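# Move three bean-filled cups from plank to table

## Task

Lift each of the three cups off the plank and set it upright on the table, keeping its beans inside.

## Robot and tools

Robot: two arms. left_arm carries a left hand and sits on the +y side, base near (-0.050, +0.440, 0) m. right_arm carries a right hand, base near (+0.013, -0.525, 0) m. Arm names do not match image sides. Cameras: cam_high, cam_low, cam_left_wrist, cam_right_wrist, each 672x504.

Scene frame: origin at table-top height, halfway between the nominal bases. +x points out over the table, +z up. Reported positions (m), quaternions (wxyz) and velocities (m/s, rad/s) use this frame. They can be off by a few centimetres.

Hand point: a point fixed to each palm, 0.05 m in front of it and 0.15 m from the wrist flange along the fingers. Its +z runs along the straight fingers and +y points out of the palm. On the right hand +x points away from the thumb; on the left hand +x points toward the thumb. Straight fingertips reach about 0.06-0.07 m past the point. With the fingers level, the wrist can hang below the hand and touch the table first. A wrist bracket on the little-finger side can also strike things.

The row: every motion argument uses rows of 28 numbers, each in [-1, 1]. A row always carries both arms, even if one is idle, in this order:
- left_arm: dx, dy, dz, rx, ry, rz
- left hand: little, ring, middle, index, thumb_bend, thumb_turn, force_limit, speed
- right_arm: the same six pose numbers
- right hand: the same eight hand numbers

Pose numbers are offsets, not poses. They run along the scene axes and count from that arm's "Hand target" as it stood when the action or move began. Every row counts from that same start, not from the previous row. 1.0 means 0.6 m of travel or 180 degrees. rx, ry, rz form one rotation vector, turning about the Hand target's position. Six zeros ask the arm to go back to its current Hand target. The controller limits commanded orientation to 32 degrees from the measured one at each step. If a hand stops short, repeat the request, or send the gap as a new offset.

Hand numbers: +1 means open (straight), -1 means closed. For thumb_turn, -1 puts the thumb in front of the palm, opposite the fingers. That is the setting for grasping a cup 0.035-0.065 m thick. force_limit runs from about 0 N at -1 to 10 N at +1 (15 N for the thumb motors); a closing motor stops at that fingertip force. speed grows from almost zero at -1 to full at +0.48 and stays full above that. For a soft grip, close with speed at or below -0.94. No hand value means "unchanged". To hold a grip, resend the last eight hand numbers you actually sent. If none have been sent yet, use hand_measured plus hand_force_limit and hand_speed. A new force_limit or speed alone does not restart a stopped finger; the target must also change.

Tools:
- execute_actions(actions, cameras): actions is a list of actions. Each action is a list of up to 15 rows, one per 1/30 s step. A short action keeps its last row for the remaining steps. cameras lists names, ["all"] or []. With an empty actions list, images come back by default.
- move(target, speed, blend, stop_force, zero, blocking, cameras): target is one row, or up to 15 rows as waypoints. Every waypoint offset counts from the same starting Hand targets. All waypoints should carry the same hand numbers. speed is the top path speed in m/s, 0.002-3.6, default 0.25; turning is capped at twice that in rad/s. It can be one value or one per waypoint. blend is a corner radius in m; the default 0 stops at each waypoint. stop_force, 3-120 N, ends an arm's path when its wrist sensor feels that much push against the motion. Don't rely on it to sense light objects tipping, or while the hand rotates. Leave it out when backing away from a contact. zero (default true) re-zeros before the move. blocking=false returns early but cannot be combined with stop_force. Paths do not avoid obstacles or the other arm, and a move lasts at most 10 s. Keep paths away from an arm's own base.
- wait(seconds 0-10, cameras): lets the scene run while holding the last commands.
- stop(cameras): brakes a running move.
- zoom_image(camera, region [x0,y0,x1,y1] in pixels, at most 504x504): a closer look at the latest image from that camera.
- show_instructions(): shows the reference pages.
- zero_wrist_force(arm): re-zeros that arm's wrist force sensor.
- finished_scene(scene=1): ends the scene for good.

Results: each arm's end_effector_position, end_effector_quat_wxyz, velocities and Hand target. Joint positions and torques. Wrist force and torque, in the hand's own axes. hand_measured, hand_stopped_by (moving, target, force, stalled, fault) and hand_load_n, in hand-number order. A lost grip shows as hand_load_n dropping to about 0. A move adds a "move:" line: done, off_target, moving, held or fault, plus limits=paced (pose clipped) or limits=held (steps withheld). An arm not named there reached its pose. Neither done nor off_target tells you whether anything was touched.

Cautions: an arm locks for 10 s if a joint's contact torque passes its limit. The wrist joints' limit is 25.4 N m, and a held weight counts. The same stop follows an outside force of roughly 150 N on the arm. The arms are stiff: aiming even slightly beyond a firm surface can trigger these stops. Keep the arms apart; hand-to-hand squeezes or collisions can fail the task. Never let a cup tip, spill, drop, or end up off the table. Avoid fast swings, slams and overloading the fingers. Long holding or straining against unreachable poses heats the motors, and overheating locks an arm for 30-60 s or more.

Each tool is called after "Emit:" as a command line: name --argument value for each argument, lists and objects as JSON in quotes; but a table of rows of numbers goes row by row, as --pt "numbers of a row", without its own name.

Reference images:

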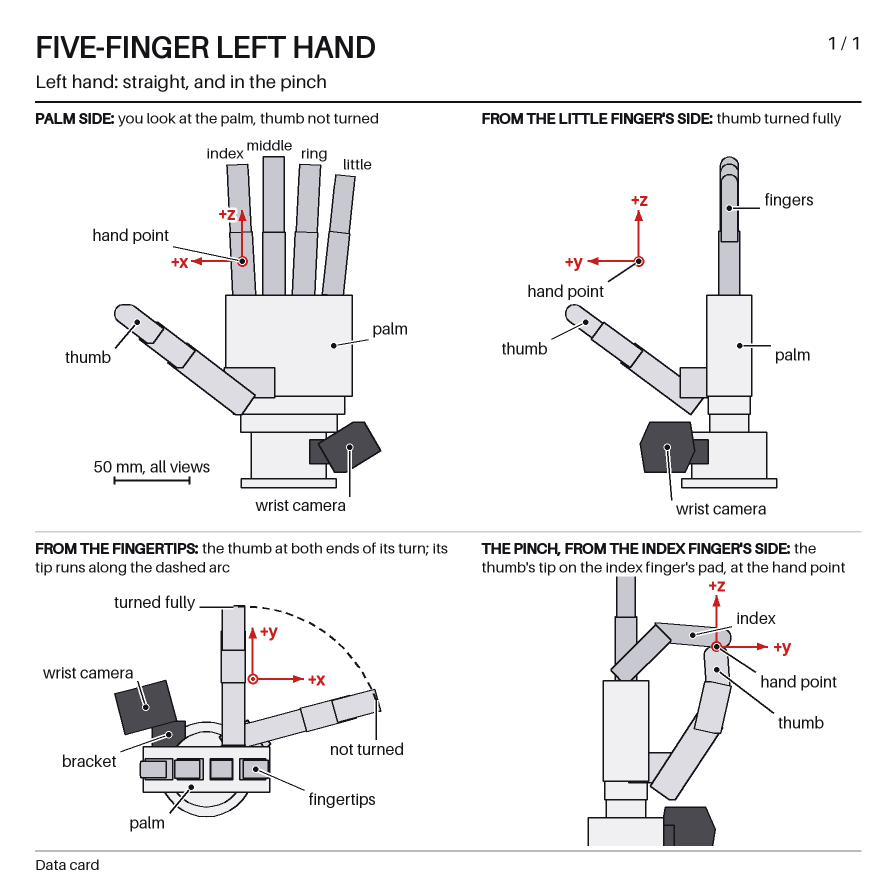

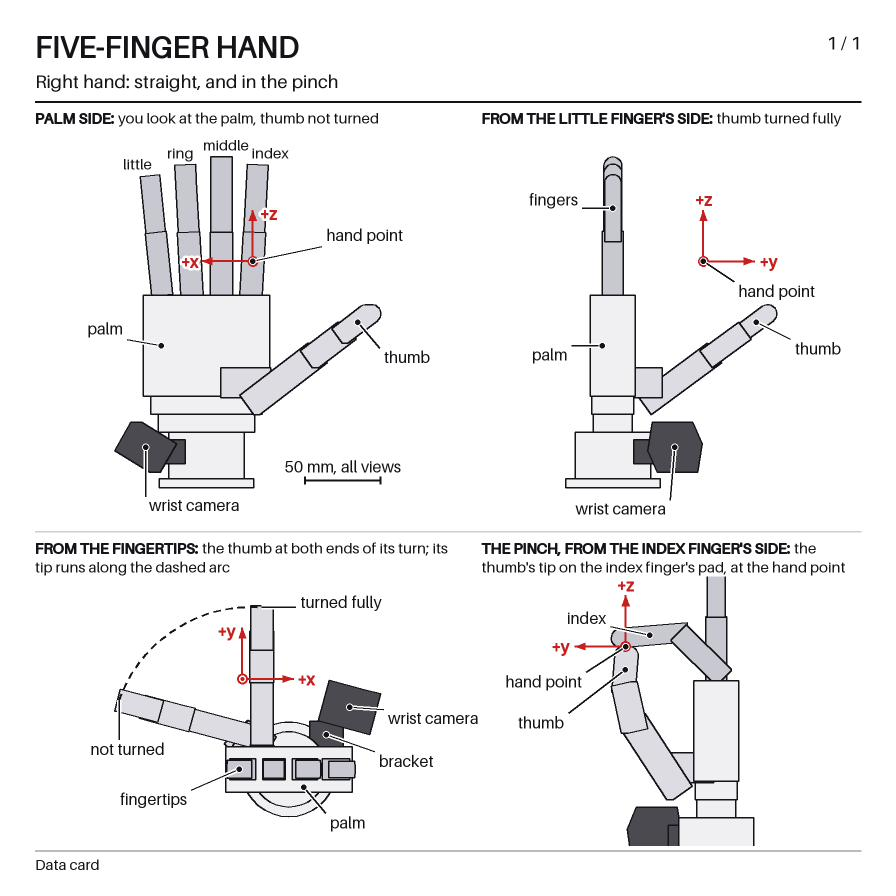

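## Session

Emit:
execute_actions --actions '[]'

Scene clock: 0.00 s.
left_arm: end_effector_position=(+0.5208, +0.3338, +0.3221) hand_measured=(+1.000, +1.000, +1.000, +1.000, +1.000, +1.000) hand_load_n=(+0.0, +0.0, +0.0, +0.0, +0.0, +0.0) hand_stopped_by=(target, target, target, target, target, target) hand_force_limit=0.00 hand_speed=-0.80 end_effector_quat_wxyz=(+0.113, +0.966, +0.065, +0.223) | right_arm: end_effector_position=(-0.0336, -0.0151, +0.1060) hand_measured=(+1.000, +1.000, +1.000, +1.000, +1.000, +1.000) hand_load_n=(+0.0, +0.0, +0.0, +0.0, +0.0, +0.0) hand_stopped_by=(target, target, target, target, target, target) hand_force_limit=0.00 hand_speed=-0.80 end_effector_quat_wxyz=(-0.136, +0.686, -0.703, -0.130)
Joint positions: left_arm=[3.474 -1.824 -1.374 2.026 -1.252 1.674] | right_arm=[1.242 -1.276 1.832 0.657 1.446 -1.902]
Joint velocities: within noise
Joint torques (N m): no reading
Wrist force (N): no reading
Wrist torque (N m): no reading
Wrist force, peak (N): no reading
Hand target: left_arm +0.5208, +0.3338, +0.3221; +0.113, +0.966, +0.065, +0.223 | right_arm -0.0336, -0.0151, +0.1060; -0.136, +0.686, -0.703, -0.130

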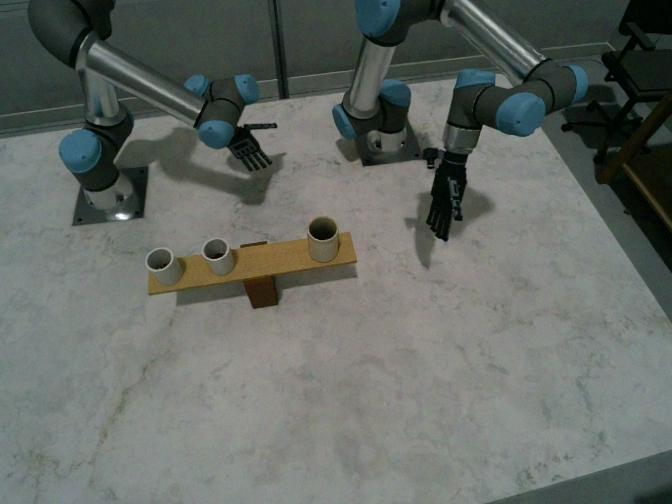

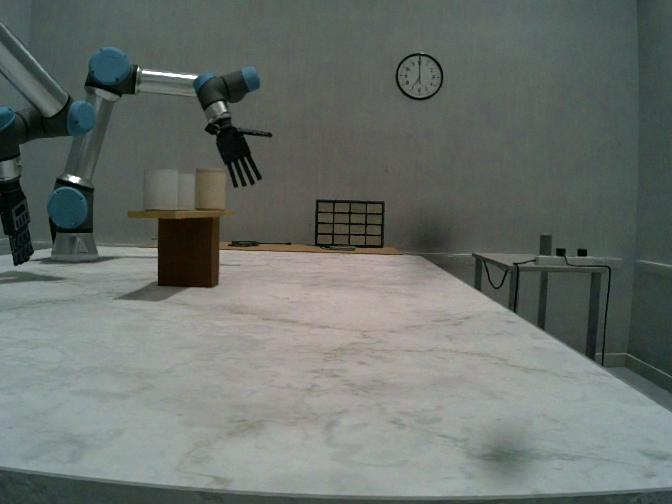

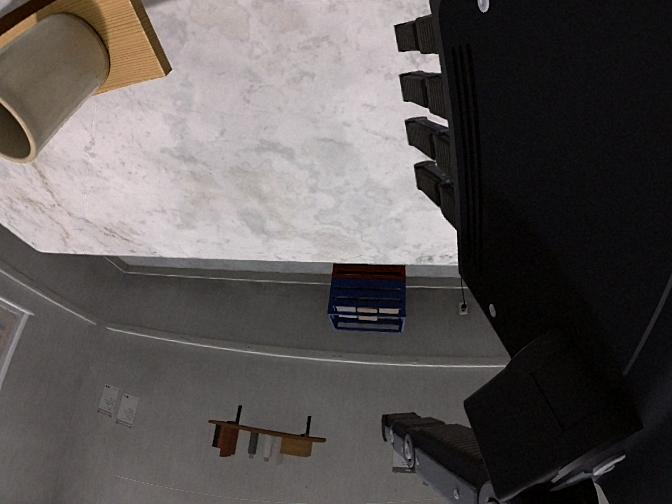

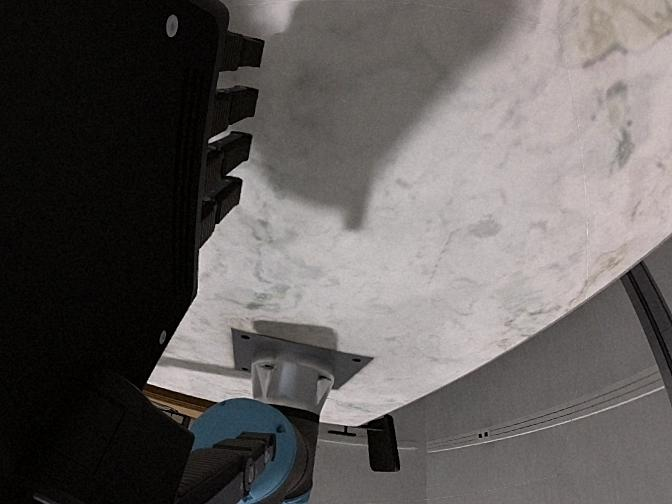

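Emit:
zoom_image --camera "cam_high" --region '[130, 190, 380, 330]'

Emit:
zoom_image --camera "cam_low" --region '[0, 130, 300, 320]'

Emit:
zoom_image --camera "cam_left_wrist" --region '[0, 0, 250, 200]'

Scaled by 2.016.

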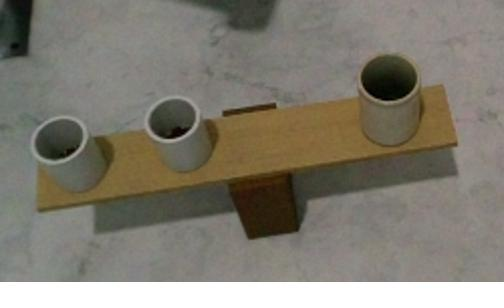

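Scaled by 1.680.

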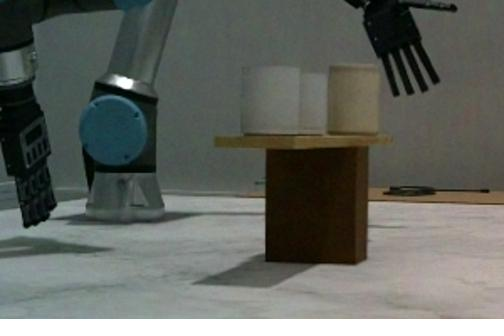

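Scaled by 2.016 from the camera's 672x504 image, which has a finer 960x720 frame.

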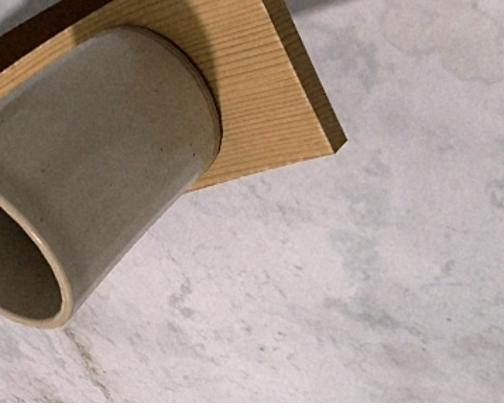

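Emit:
zoom_image --camera "cam_high" --region '[180, 60, 300, 190]'

Emit:
zoom_image --camera "cam_high" --region '[400, 130, 500, 260]'

Emit:
zoom_image --camera "cam_high" --region '[50, 100, 450, 250]'

Scaled by 3.877.

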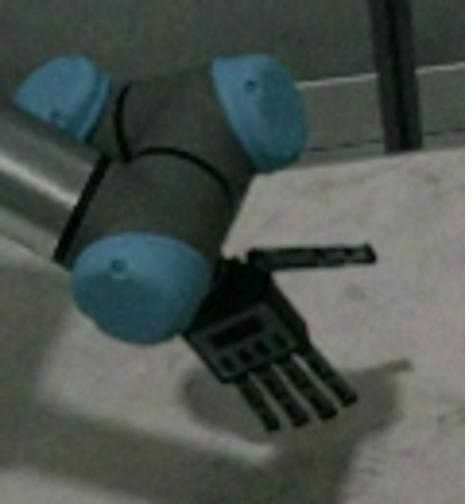

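Scaled by 3.877.

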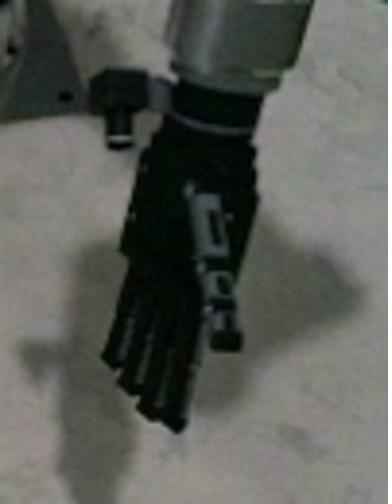

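Scaled by 1.260.

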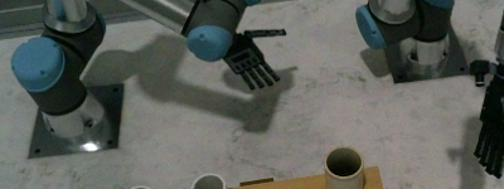

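Emit:
move --target '[-0.285, -0.057, 0.163, 0, 0, 0, 1, 1, 1, 1, 1, -1, 0, -0.2, 0.4227, -0.3915, 0.49, 0, 0, 0, 1, 1, 1, 1, 1, -1, 0, -0.2]' --cameras '["all"]'

Scene clock: 29.03 s.
left_arm: end_effector_position=(+0.3498, +0.2996, +0.4199) hand_measured=(+1.000, +1.000, +1.000, +1.000, +1.000, -1.000) hand_load_n=(+0.0, +0.0, +0.0, +0.0, +0.0, +0.0) hand_stopped_by=(target, target, target, target, target, target) hand_force_limit=0.00 hand_speed=-0.20 end_effector_quat_wxyz=(+0.113, +0.966, +0.065, +0.223) | right_arm: end_effector_position=(+0.2200, -0.2500, +0.4000) hand_measured=(+1.000, +1.000, +1.000, +1.000, +1.000, -1.000) hand_load_n=(+0.0, +0.0, +0.0, +0.0, -0.5, +0.0) hand_stopped_by=(target, target, target, target, target, target) hand_force_limit=0.00 hand_speed=-0.20 end_effector_quat_wxyz=(-0.136, +0.686, -0.703, -0.130)
Joint positions: left_arm=[3.555 -1.403 -1.57 1.775 -1.221 1.754] | right_arm=[0.119 -1.611 1.513 1.628 1.195 -3.039]
Joint torques (N m): left_arm=[9.31 21.5 9.23 -3.68 2.02 2.94] | right_arm=[-8.26 -3.95 -30.5 4.76 -2.79 -1.66]
Wrist force (N): left_arm=[0.1 -0.1 0.1] | right_arm=[0.1 0.0 -0.2]
Wrist torque (N m): left_arm=[0.00 0.00 -0.03] | right_arm=[0.02 -0.04 0.03]
Wrist force, peak (N): left_arm=[0.4 -0.2 0.9] | right_arm=[-0.4 0.8 1.2]
Hand target: left_arm +0.3498, +0.2996, +0.4199; +0.113, +0.966, +0.065, +0.223 | right_arm +0.2200, -0.2500, +0.4000; -0.136, +0.686, -0.703, -0.130
Off the commanded pose: left_arm 0.000 m, 0 deg | right_arm 0.000 m, 0 deg.
move: done

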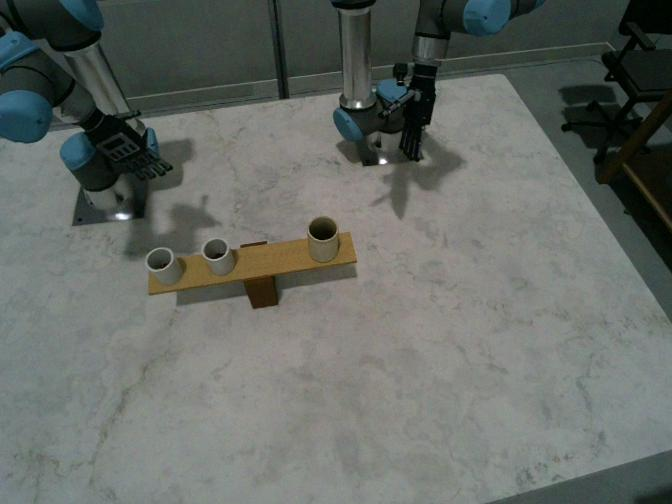

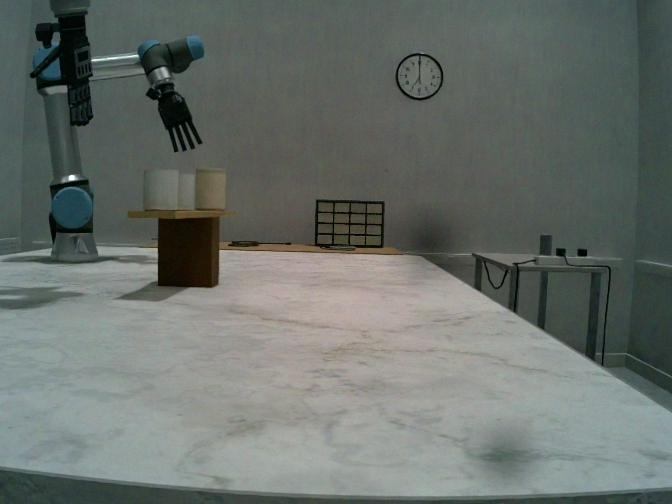

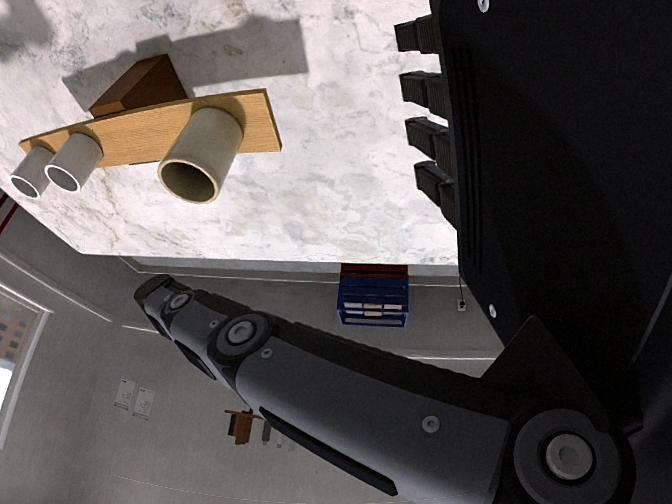

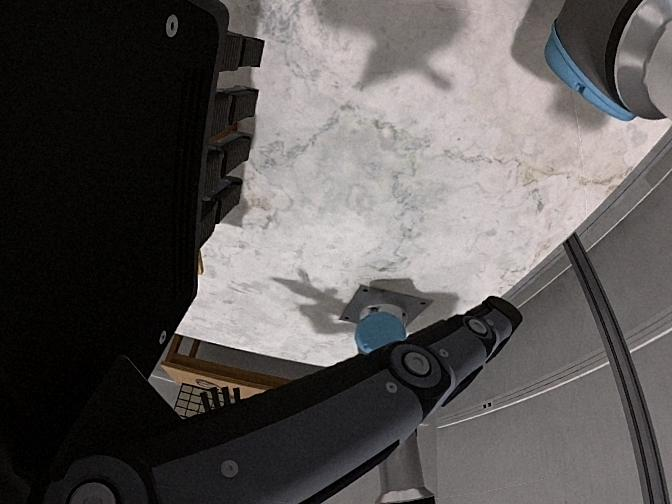

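Emit:
move --target '[0.083, -0.167, -0.033, -0.712, 0.0466, 0.587, 1, 1, 1, 1, 1, -1, 0, -0.2, 0.133, 0, 0, -0.4195, -0.4077, 0.3717, 1, 1, 1, 1, 1, -1, 0, -0.2]' --speed 0.45 --cameras '["all"]'

Scene clock: 33.77 s.
left_arm: end_effector_position=(+0.3996, +0.1994, +0.4001) hand_measured=(+1.000, +1.000, +1.000, +1.000, +1.000, -1.000) hand_load_n=(+0.0, +0.0, +0.0, +0.0, +0.0, +0.0) hand_stopped_by=(target, target, target, target, target, target) hand_force_limit=0.00 hand_speed=-0.20 end_effector_quat_wxyz=(+0.608, -0.001, +0.794, -0.001) | right_arm: end_effector_position=(+0.2998, -0.2500, +0.4000) hand_measured=(+1.000, +1.000, +1.000, +1.000, +1.000, -1.000) hand_load_n=(+0.0, +0.0, +0.0, +0.0, +0.0, +0.5) hand_stopped_by=(target, target, target, target, target, target) hand_force_limit=0.00 hand_speed=-0.20 end_effector_quat_wxyz=(+0.000, +0.793, +0.001, +0.610)
Joint positions: left_arm=[2.592 -1.532 -1.602 2.824 -2.127 -1.741] | right_arm=[1.058 -1.656 1.663 0.455 2.528 -4.327]
Joint torques (N m): left_arm=[-5.97 9.21 31.55 -1.27 -1.43 -3.14] | right_arm=[-7.81 -30.21 -7.46 -2.39 -1.88 -1.41]
Wrist force (N): left_arm=[1.1 0.2 -1.1] | right_arm=[-0.9 0.9 0.8]
Wrist torque (N m): left_arm=[0.00 -0.03 0.17] | right_arm=[0.17 -0.01 -0.11]
Wrist force, peak (N): left_arm=[1.7 0.3 -1.0] | right_arm=[-1.3 0.8 0.9]
Hand target: left_arm +0.3996, +0.1994, +0.4001; +0.608, -0.001, +0.794, -0.001 | right_arm +0.2998, -0.2500, +0.4000; +0.000, +0.793, +0.001, +0.610
Off the commanded pose: left_arm 0.000 m, 0 deg | right_arm 0.000 m, 0 deg.
move: done

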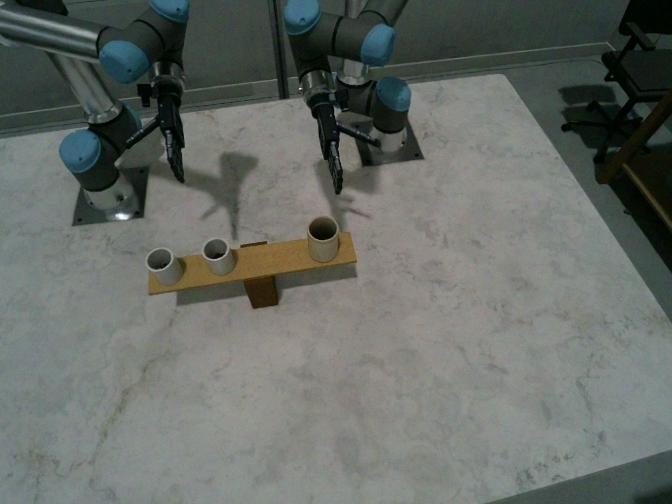

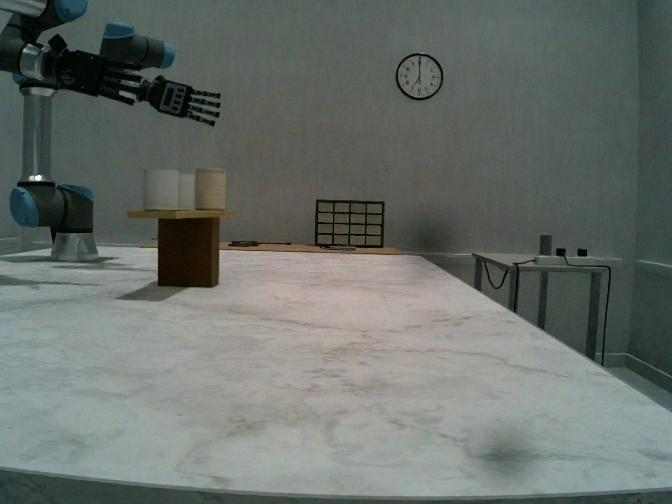

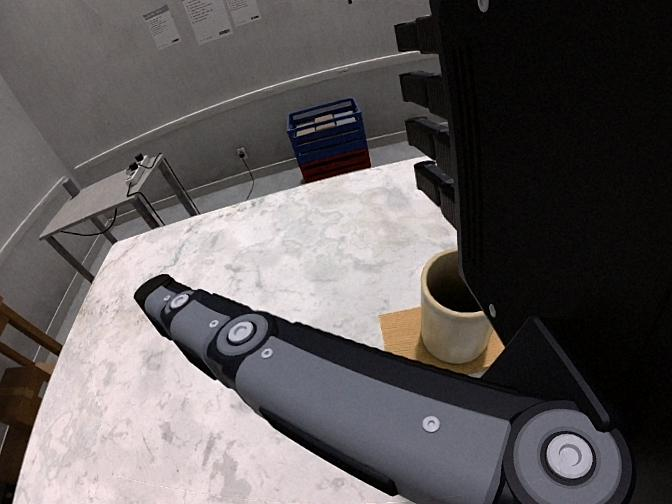

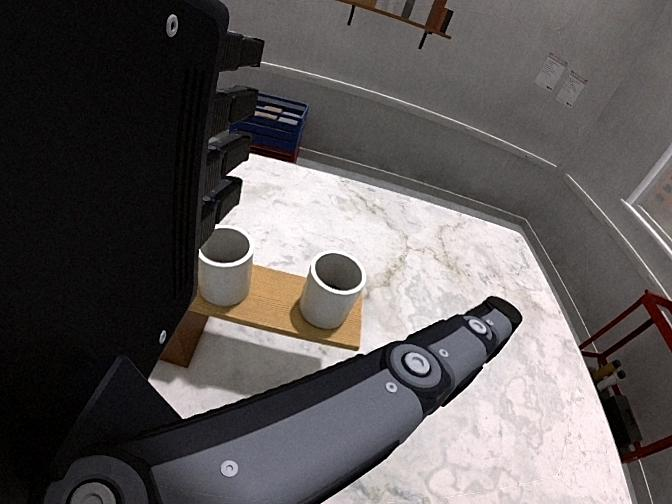

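Emit:
zoom_image --camera "cam_right_wrist" --region '[180, 210, 400, 375]'

Emit:
zoom_image --camera "cam_left_wrist" --region '[360, 220, 520, 390]'

Emit:
zoom_image --camera "cam_high" --region '[120, 80, 380, 320]'

Emit:
zoom_image --camera "cam_low" --region '[0, 30, 260, 300]'

Scaled by 2.291 from the camera's 672x504 image, which has a finer 960x720 frame.

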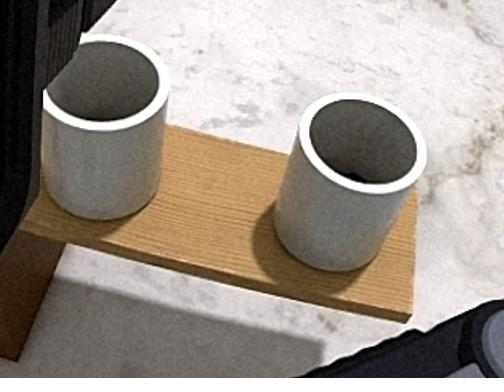

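Scaled by 2.965 from the camera's 672x504 image, which has a finer 960x720 frame.

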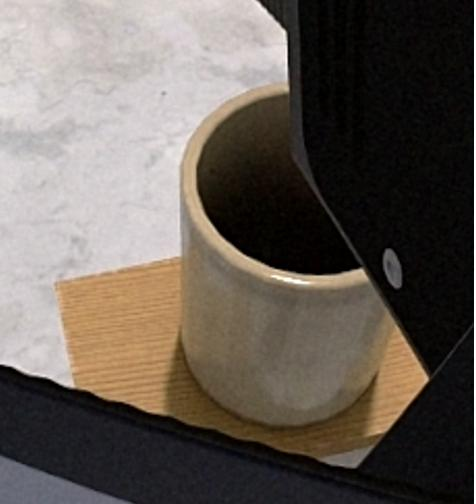

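Scaled by 1.938.

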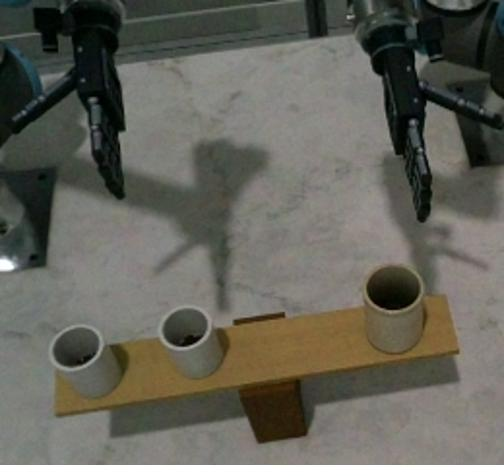

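Scaled by 1.867.

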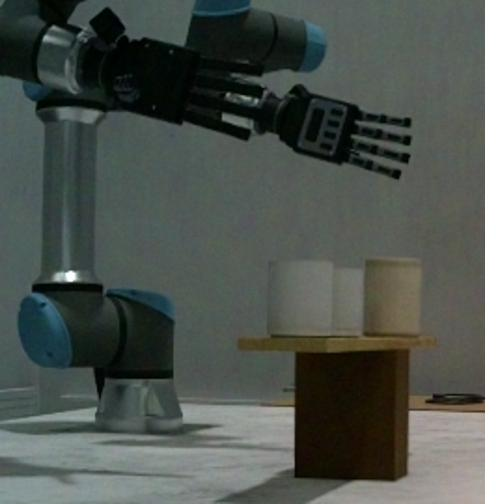

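Emit:
move --target '[-0.0243, -0.1532, -0.1668, 0, 0, 0, 1, 1, 1, 1, 1, -1, 0, -0.2, 0.142, 0.15, -0.117, 0, 0, 0, 1, 1, 1, 1, 1, -1, 0, -0.2]' --cameras '["all"]'

Scene clock: 42.70 s.
left_arm: end_effector_position=(+0.3860, +0.1238, +0.3168) hand_measured=(+1.000, +1.000, +1.000, +1.000, +1.000, -1.000) hand_load_n=(+0.0, +0.0, +0.0, +0.0, +0.0, +0.0) hand_stopped_by=(target, target, target, target, target, target) hand_force_limit=0.00 hand_speed=-0.20 end_effector_quat_wxyz=(+0.608, +0.000, +0.794, -0.002) | right_arm: end_effector_position=(+0.3597, -0.1862, +0.3488) hand_measured=(+1.000, +1.000, +1.000, +1.000, +1.000, -1.000) hand_load_n=(+0.0, +0.0, +0.0, +0.0, +0.0, +0.0) hand_stopped_by=(target, target, target, target, target, target) hand_force_limit=0.00 hand_speed=-0.20 end_effector_quat_wxyz=(+0.000, +0.793, +0.001, +0.610)
Joint positions: left_arm=[2.413 -1.702 -1.641 2.986 -2.292 -1.815] | right_arm=[1.016 -1.464 1.597 0.304 2.489 -4.358]
Joint torques (N m): left_arm=[5.92 35.83 10.05 -1.56 1.13 3] | right_arm=[6.7 -40.08 -7.56 2.85 3.24 1.47]
Wrist force (N): left_arm=[0.8 0.8 -1.0] | right_arm=[-1.3 0.4 0.9]
Wrist torque (N m): left_arm=[0.08 0.05 -0.08] | right_arm=[0.10 0.08 -0.31]
Wrist force, peak (N): left_arm=[5.0 -2.5 -0.1] | right_arm=[-3.0 -3.1 4.5]
Hand target: left_arm +0.3861, +0.1240, +0.3169; +0.608, +0.000, +0.794, -0.002 (not the last commanded pose) | right_arm +0.3596, -0.1863, +0.3489; +0.000, +0.793, +0.001, +0.610 (not the last commanded pose)
Off the commanded pose: left_arm 0.023 m, 0 deg | right_arm 0.041 m, 0 deg.
move: held (left_arm, right_arm; a check stopped the path); limits=held
pose unreachable (left arm): on one or more control steps of this call, first in action 0 (counted from 0), this arm could not follow its commanded pose, so it was not sent that pose on those steps. It may still have moved: this result reports where it is.
cause: moving toward the commanded pose would bring a part of the arm too close to another arm (a part of this arm just beyond joint 4 (wrist 1) and a part of the right arm just beyond its joint 4 (wrist 1), at the place that arm was heading or pushing toward when its own hold began).
pose unreachable (right arm): on one or more control steps of this call, first in action 0 (counted from 0), this arm could not follow its commanded pose, so it was not sent that pose on those steps. It may still have moved: this result reports where it is.
cause: moving toward the commanded pose would bring a part of the arm too close to another arm (a part of this arm just beyond joint 4 (wrist 1) and a part of the left arm just beyond its joint 4 (wrist 1), along the way the arms are being sent, or toward where that arm still pushes).

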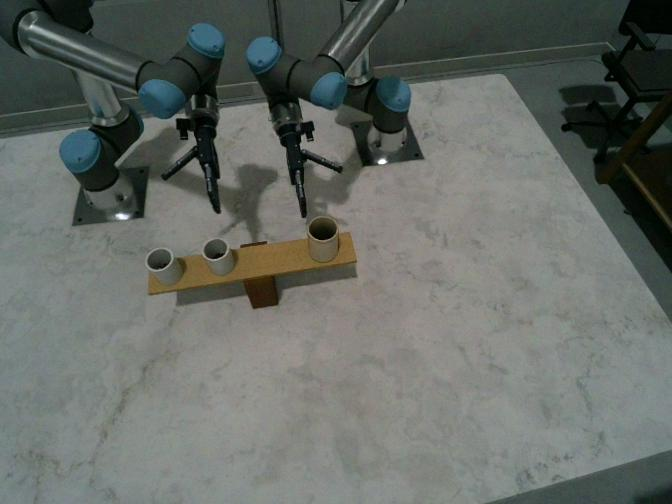

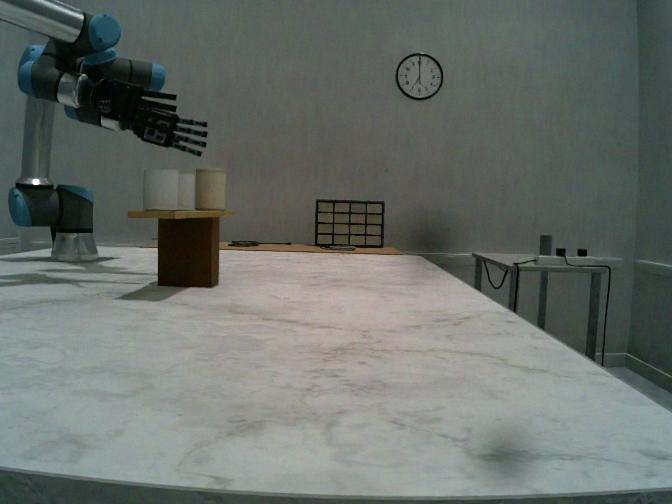

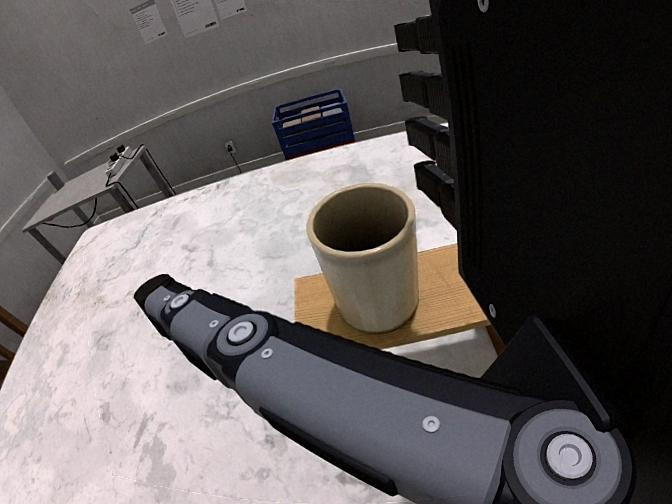

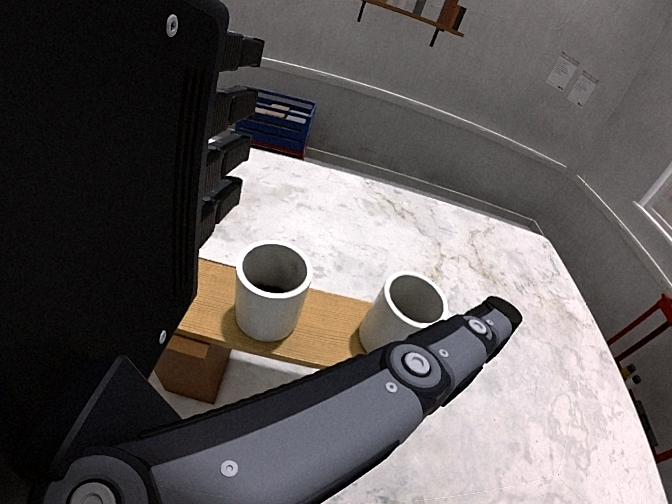

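Emit:
zoom_image --camera "cam_left_wrist" --region '[280, 150, 480, 350]'

Emit:
zoom_image --camera "cam_right_wrist" --region '[190, 200, 490, 400]'

Emit:
zoom_image --camera "cam_high" --region '[130, 110, 380, 320]'

Emit:
zoom_image --camera "cam_low" --region '[50, 60, 260, 300]'

Scaled by 2.520 from the camera's 672x504 image, which has a finer 960x720 frame.

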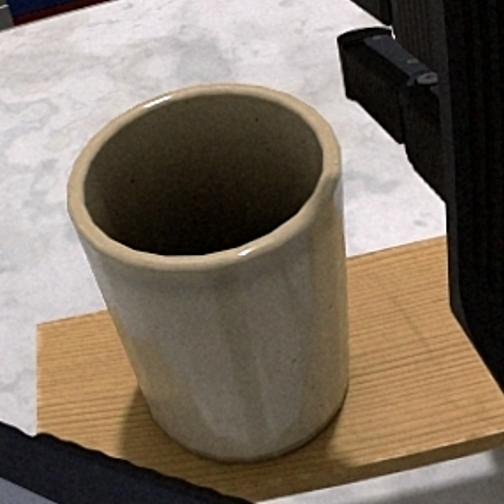

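Scaled by 1.680 from the camera's 672x504 image, which has a finer 960x720 frame.

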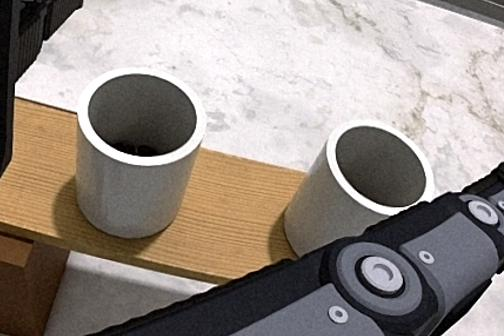

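Scaled by 2.016.

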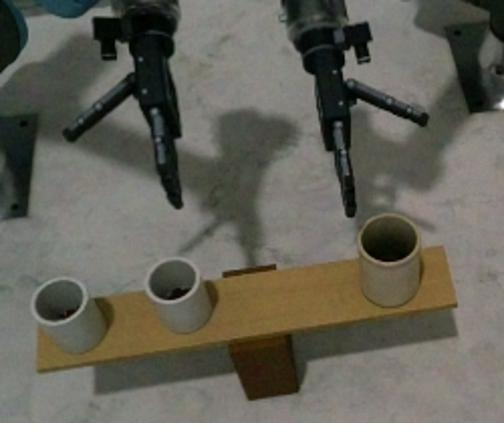

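Scaled by 2.100.

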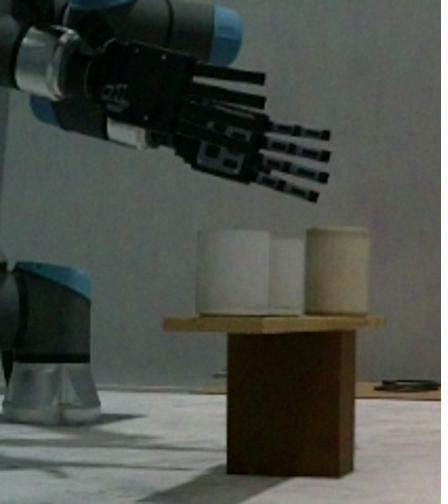

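Emit:
move --target '[0.0117, 0.1283, -0.0617, 0, 0, -0.25, 1, 1, 1, 1, 1, -1, 0, -0.2, 0, 0, 0, 0, 0, 0, 1, 1, 1, 1, 1, -1, 0, -0.2]' --speed 0.3 --cameras '["all"]'

Scene clock: 55.60 s.
left_arm: end_effector_position=(+0.3931, +0.2009, +0.2799) hand_measured=(+1.000, +1.000, +1.000, +1.000, +1.000, -1.000) hand_load_n=(+0.0, +0.0, +0.0, +0.0, +0.0, +0.0) hand_stopped_by=(target, target, target, target, target, target) hand_force_limit=0.00 hand_speed=-0.20 end_effector_quat_wxyz=(+0.561, +0.304, +0.734, -0.234) | right_arm: end_effector_position=(+0.3596, -0.1863, +0.3489) hand_measured=(+1.000, +1.000, +1.000, +1.000, +1.000, -1.000) hand_load_n=(+0.0, +0.0, +0.0, +0.0, +0.0, +0.5) hand_stopped_by=(target, target, target, target, target, target) hand_force_limit=0.00 hand_speed=-0.20 end_effector_quat_wxyz=(+0.000, +0.793, +0.001, +0.610)
Joint positions: left_arm=[3.247 -1.303 -2.11 3.017 -0.745 -1.276] | right_arm=[1.016 -1.464 1.597 0.304 2.489 -4.358]
Joint torques (N m): left_arm=[10.6 -1.07 31.05 -2.09 2.35 2.9] | right_arm=[6.47 -39.07 -8.32 2.75 2.95 1.37]
Wrist force (N): left_arm=[1.1 0.3 -0.2] | right_arm=[-1.1 0.6 0.8]
Wrist torque (N m): left_arm=[-0.02 0.05 -0.05] | right_arm=[0.14 0.04 -0.29]
Wrist force, peak (N): left_arm=[1.7 0.9 -0.7] | right_arm=[-1.5 0.6 1.2]
Hand target: left_arm +0.3931, +0.2010, +0.2799; +0.561, +0.304, +0.734, -0.234 | right_arm +0.3596, -0.1863, +0.3489; +0.000, +0.793, +0.001, +0.610
Off the commanded pose: left_arm 0.000 m, 0 deg | right_arm 0.000 m, 0 deg.
move: done

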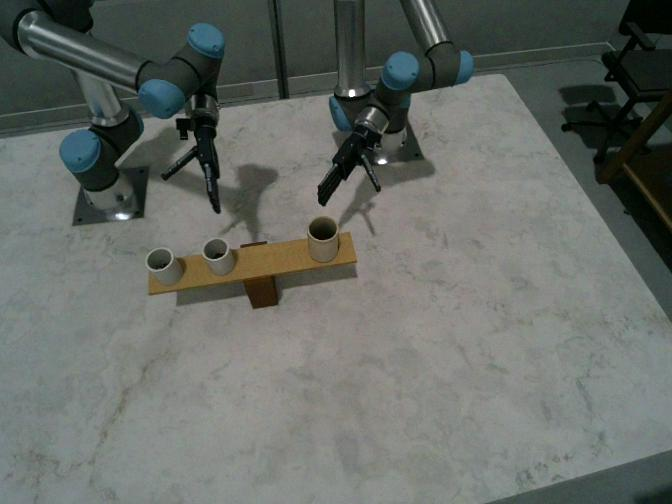

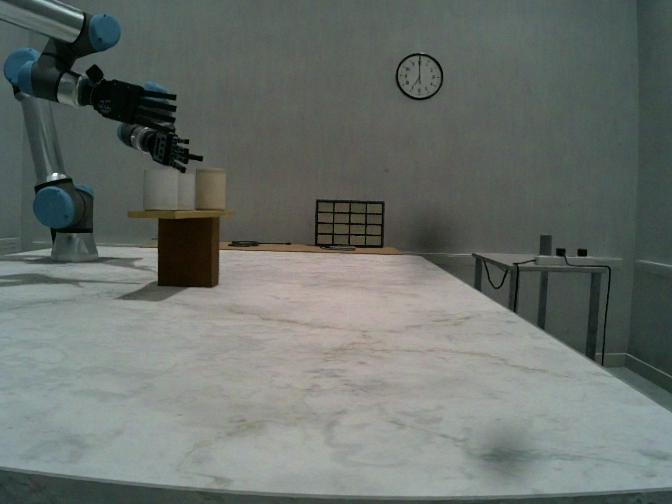

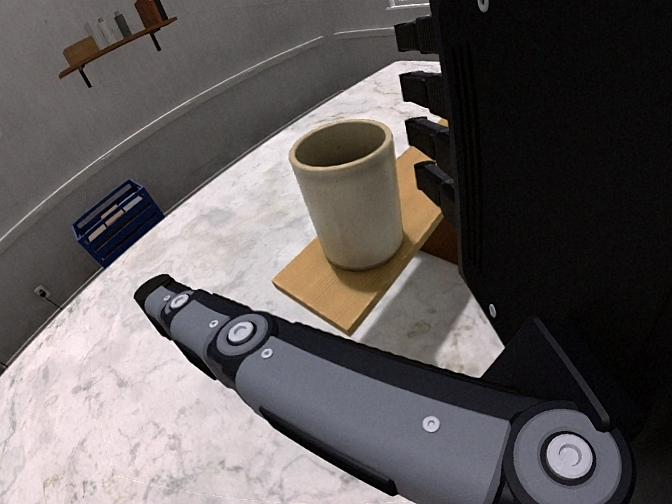

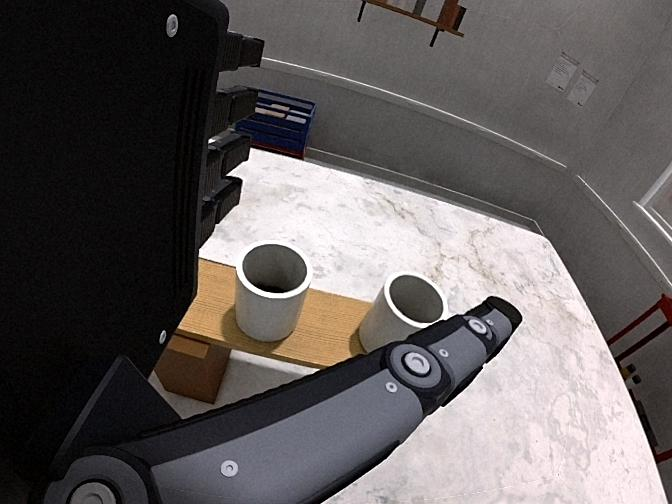

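Emit:
zoom_image --camera "cam_high" --region '[280, 130, 400, 280]'

Emit:
zoom_image --camera "cam_low" --region '[100, 90, 260, 300]'

Emit:
zoom_image --camera "cam_left_wrist" --region '[120, 100, 460, 350]'

Scaled by 3.360.

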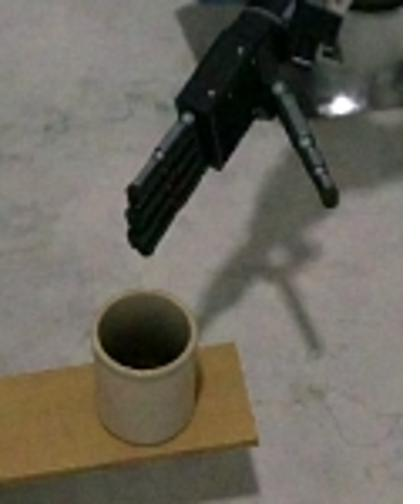

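Scaled by 2.400.

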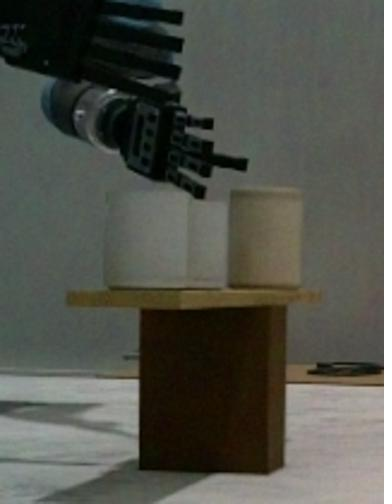

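Scaled by 1.482 from the camera's 672x504 image, which has a finer 960x720 frame.

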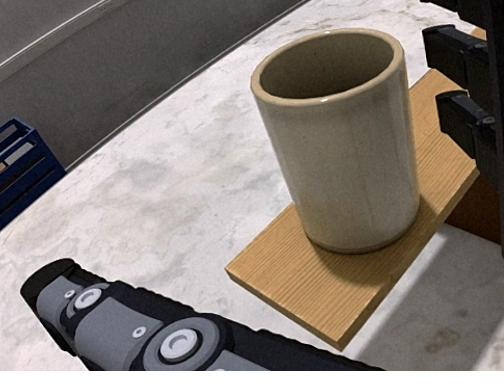

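Emit:
move --target '[0.0047, -0.0307, -0.1167, 0, 0, 0, 1, 1, 1, 1, 1, -1, 0, -0.2, 0, 0, 0, 0, 0, 0, 1, 1, 1, 1, 1, -1, 0, -0.2]' --speed 0.15 --cameras '["all"]'

Emit:
zoom_image --camera "cam_high" --region '[280, 130, 400, 280]'

Emit:
zoom_image --camera "cam_low" --region '[120, 120, 260, 300]'

Emit:
zoom_image --camera "cam_left_wrist" --region '[120, 100, 460, 350]'

Scene clock: 61.13 s.
left_arm: end_effector_position=(+0.3959, +0.1826, +0.2099) hand_measured=(+1.000, +1.000, +1.000, +1.000, +1.000, -1.000) hand_load_n=(+0.0, +0.0, +0.0, +0.0, +0.0, +0.0) hand_stopped_by=(target, target, target, target, target, target) hand_force_limit=0.00 hand_speed=-0.20 end_effector_quat_wxyz=(+0.561, +0.304, +0.734, -0.234) | right_arm: end_effector_position=(+0.3596, -0.1863, +0.3489) hand_measured=(+1.000, +1.000, +1.000, +1.000, +1.000, -1.000) hand_load_n=(+0.0, +0.0, +0.0, +0.0, +0.0, +0.0) hand_stopped_by=(target, target, target, target, target, target) hand_force_limit=0.00 hand_speed=-0.20 end_effector_quat_wxyz=(+0.000, +0.793, +0.001, +0.610)
Joint positions: left_arm=[3.168 -1.401 -2.226 3.26 -0.818 -1.318] | right_arm=[1.016 -1.464 1.597 0.304 2.489 -4.358]
Joint torques (N m): left_arm=[-5.57 1.43 10.82 2.03 -0.78 -2.84] | right_arm=[6.52 -38.65 -8.01 2.77 2.47 1.49]
Wrist force (N): left_arm=[1.4 0.3 -0.8] | right_arm=[-1.1 0.8 0.6]
Wrist torque (N m): left_arm=[-0.01 -0.05 0.19] | right_arm=[0.19 0.05 -0.29]
Wrist force, peak (N): left_arm=[1.8 0.4 -0.5] | right_arm=[-1.3 0.7 1.0]
Hand target: left_arm +0.3959, +0.1825, +0.2099; +0.561, +0.304, +0.734, -0.234 | right_arm +0.3596, -0.1863, +0.3489; +0.000, +0.793, +0.001, +0.610
Off the commanded pose: left_arm 0.000 m, 0 deg | right_arm 0.000 m, 0 deg.
move: done

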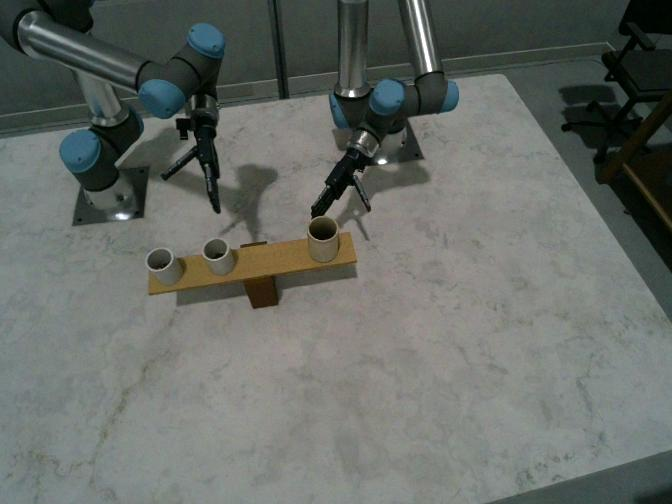

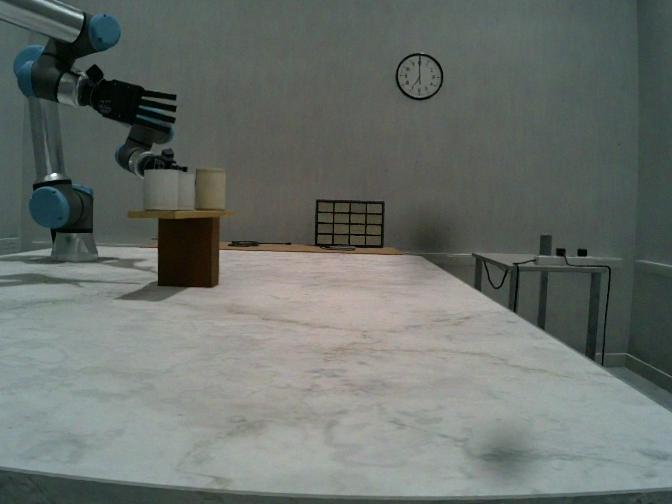

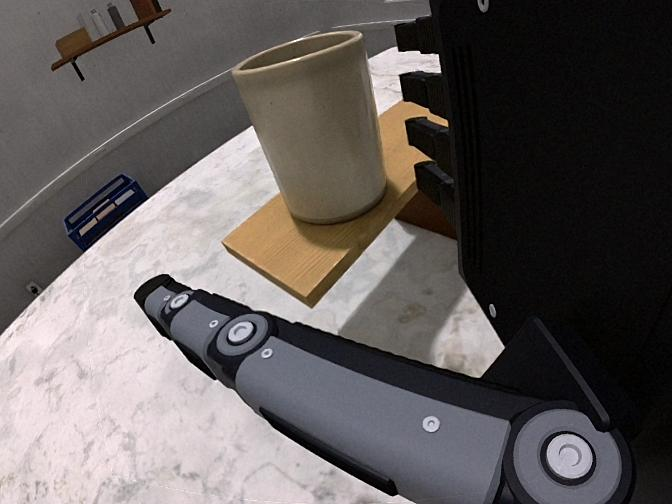

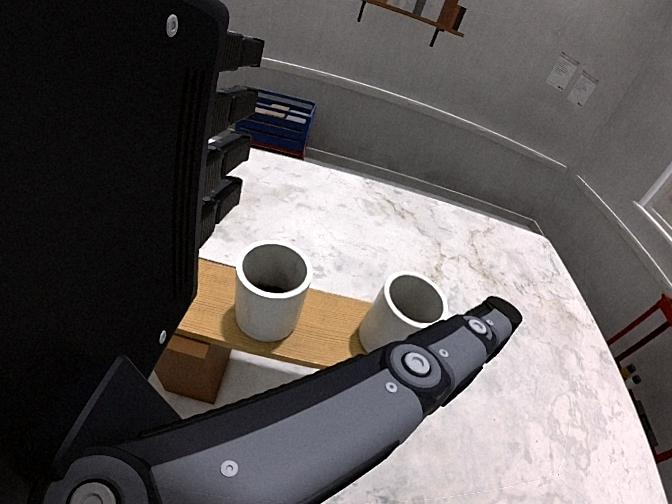

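Scaled by 3.360.

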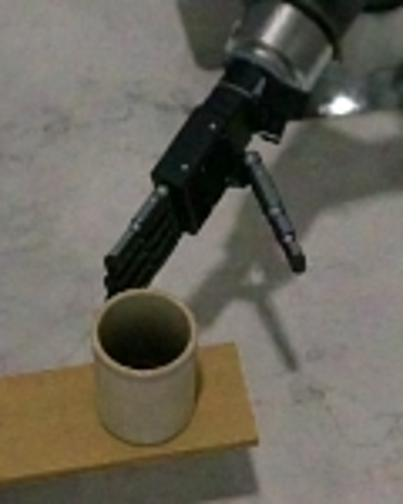

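Scaled by 2.800.

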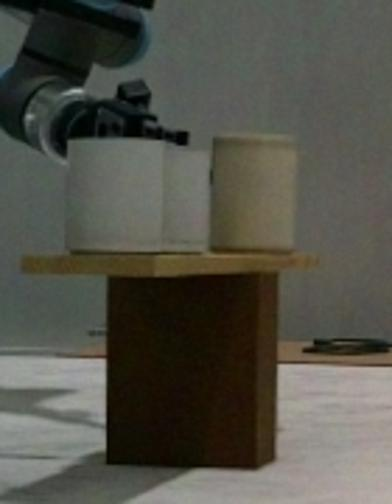

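Scaled by 1.482 from the camera's 672x504 image, which has a finer 960x720 frame.

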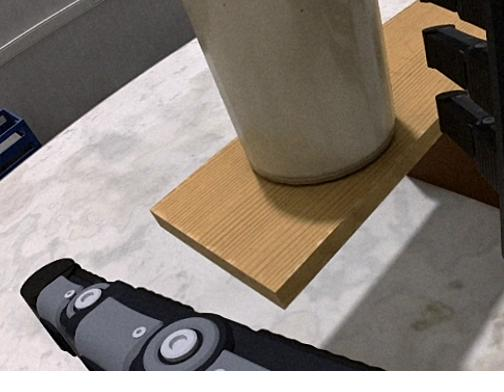

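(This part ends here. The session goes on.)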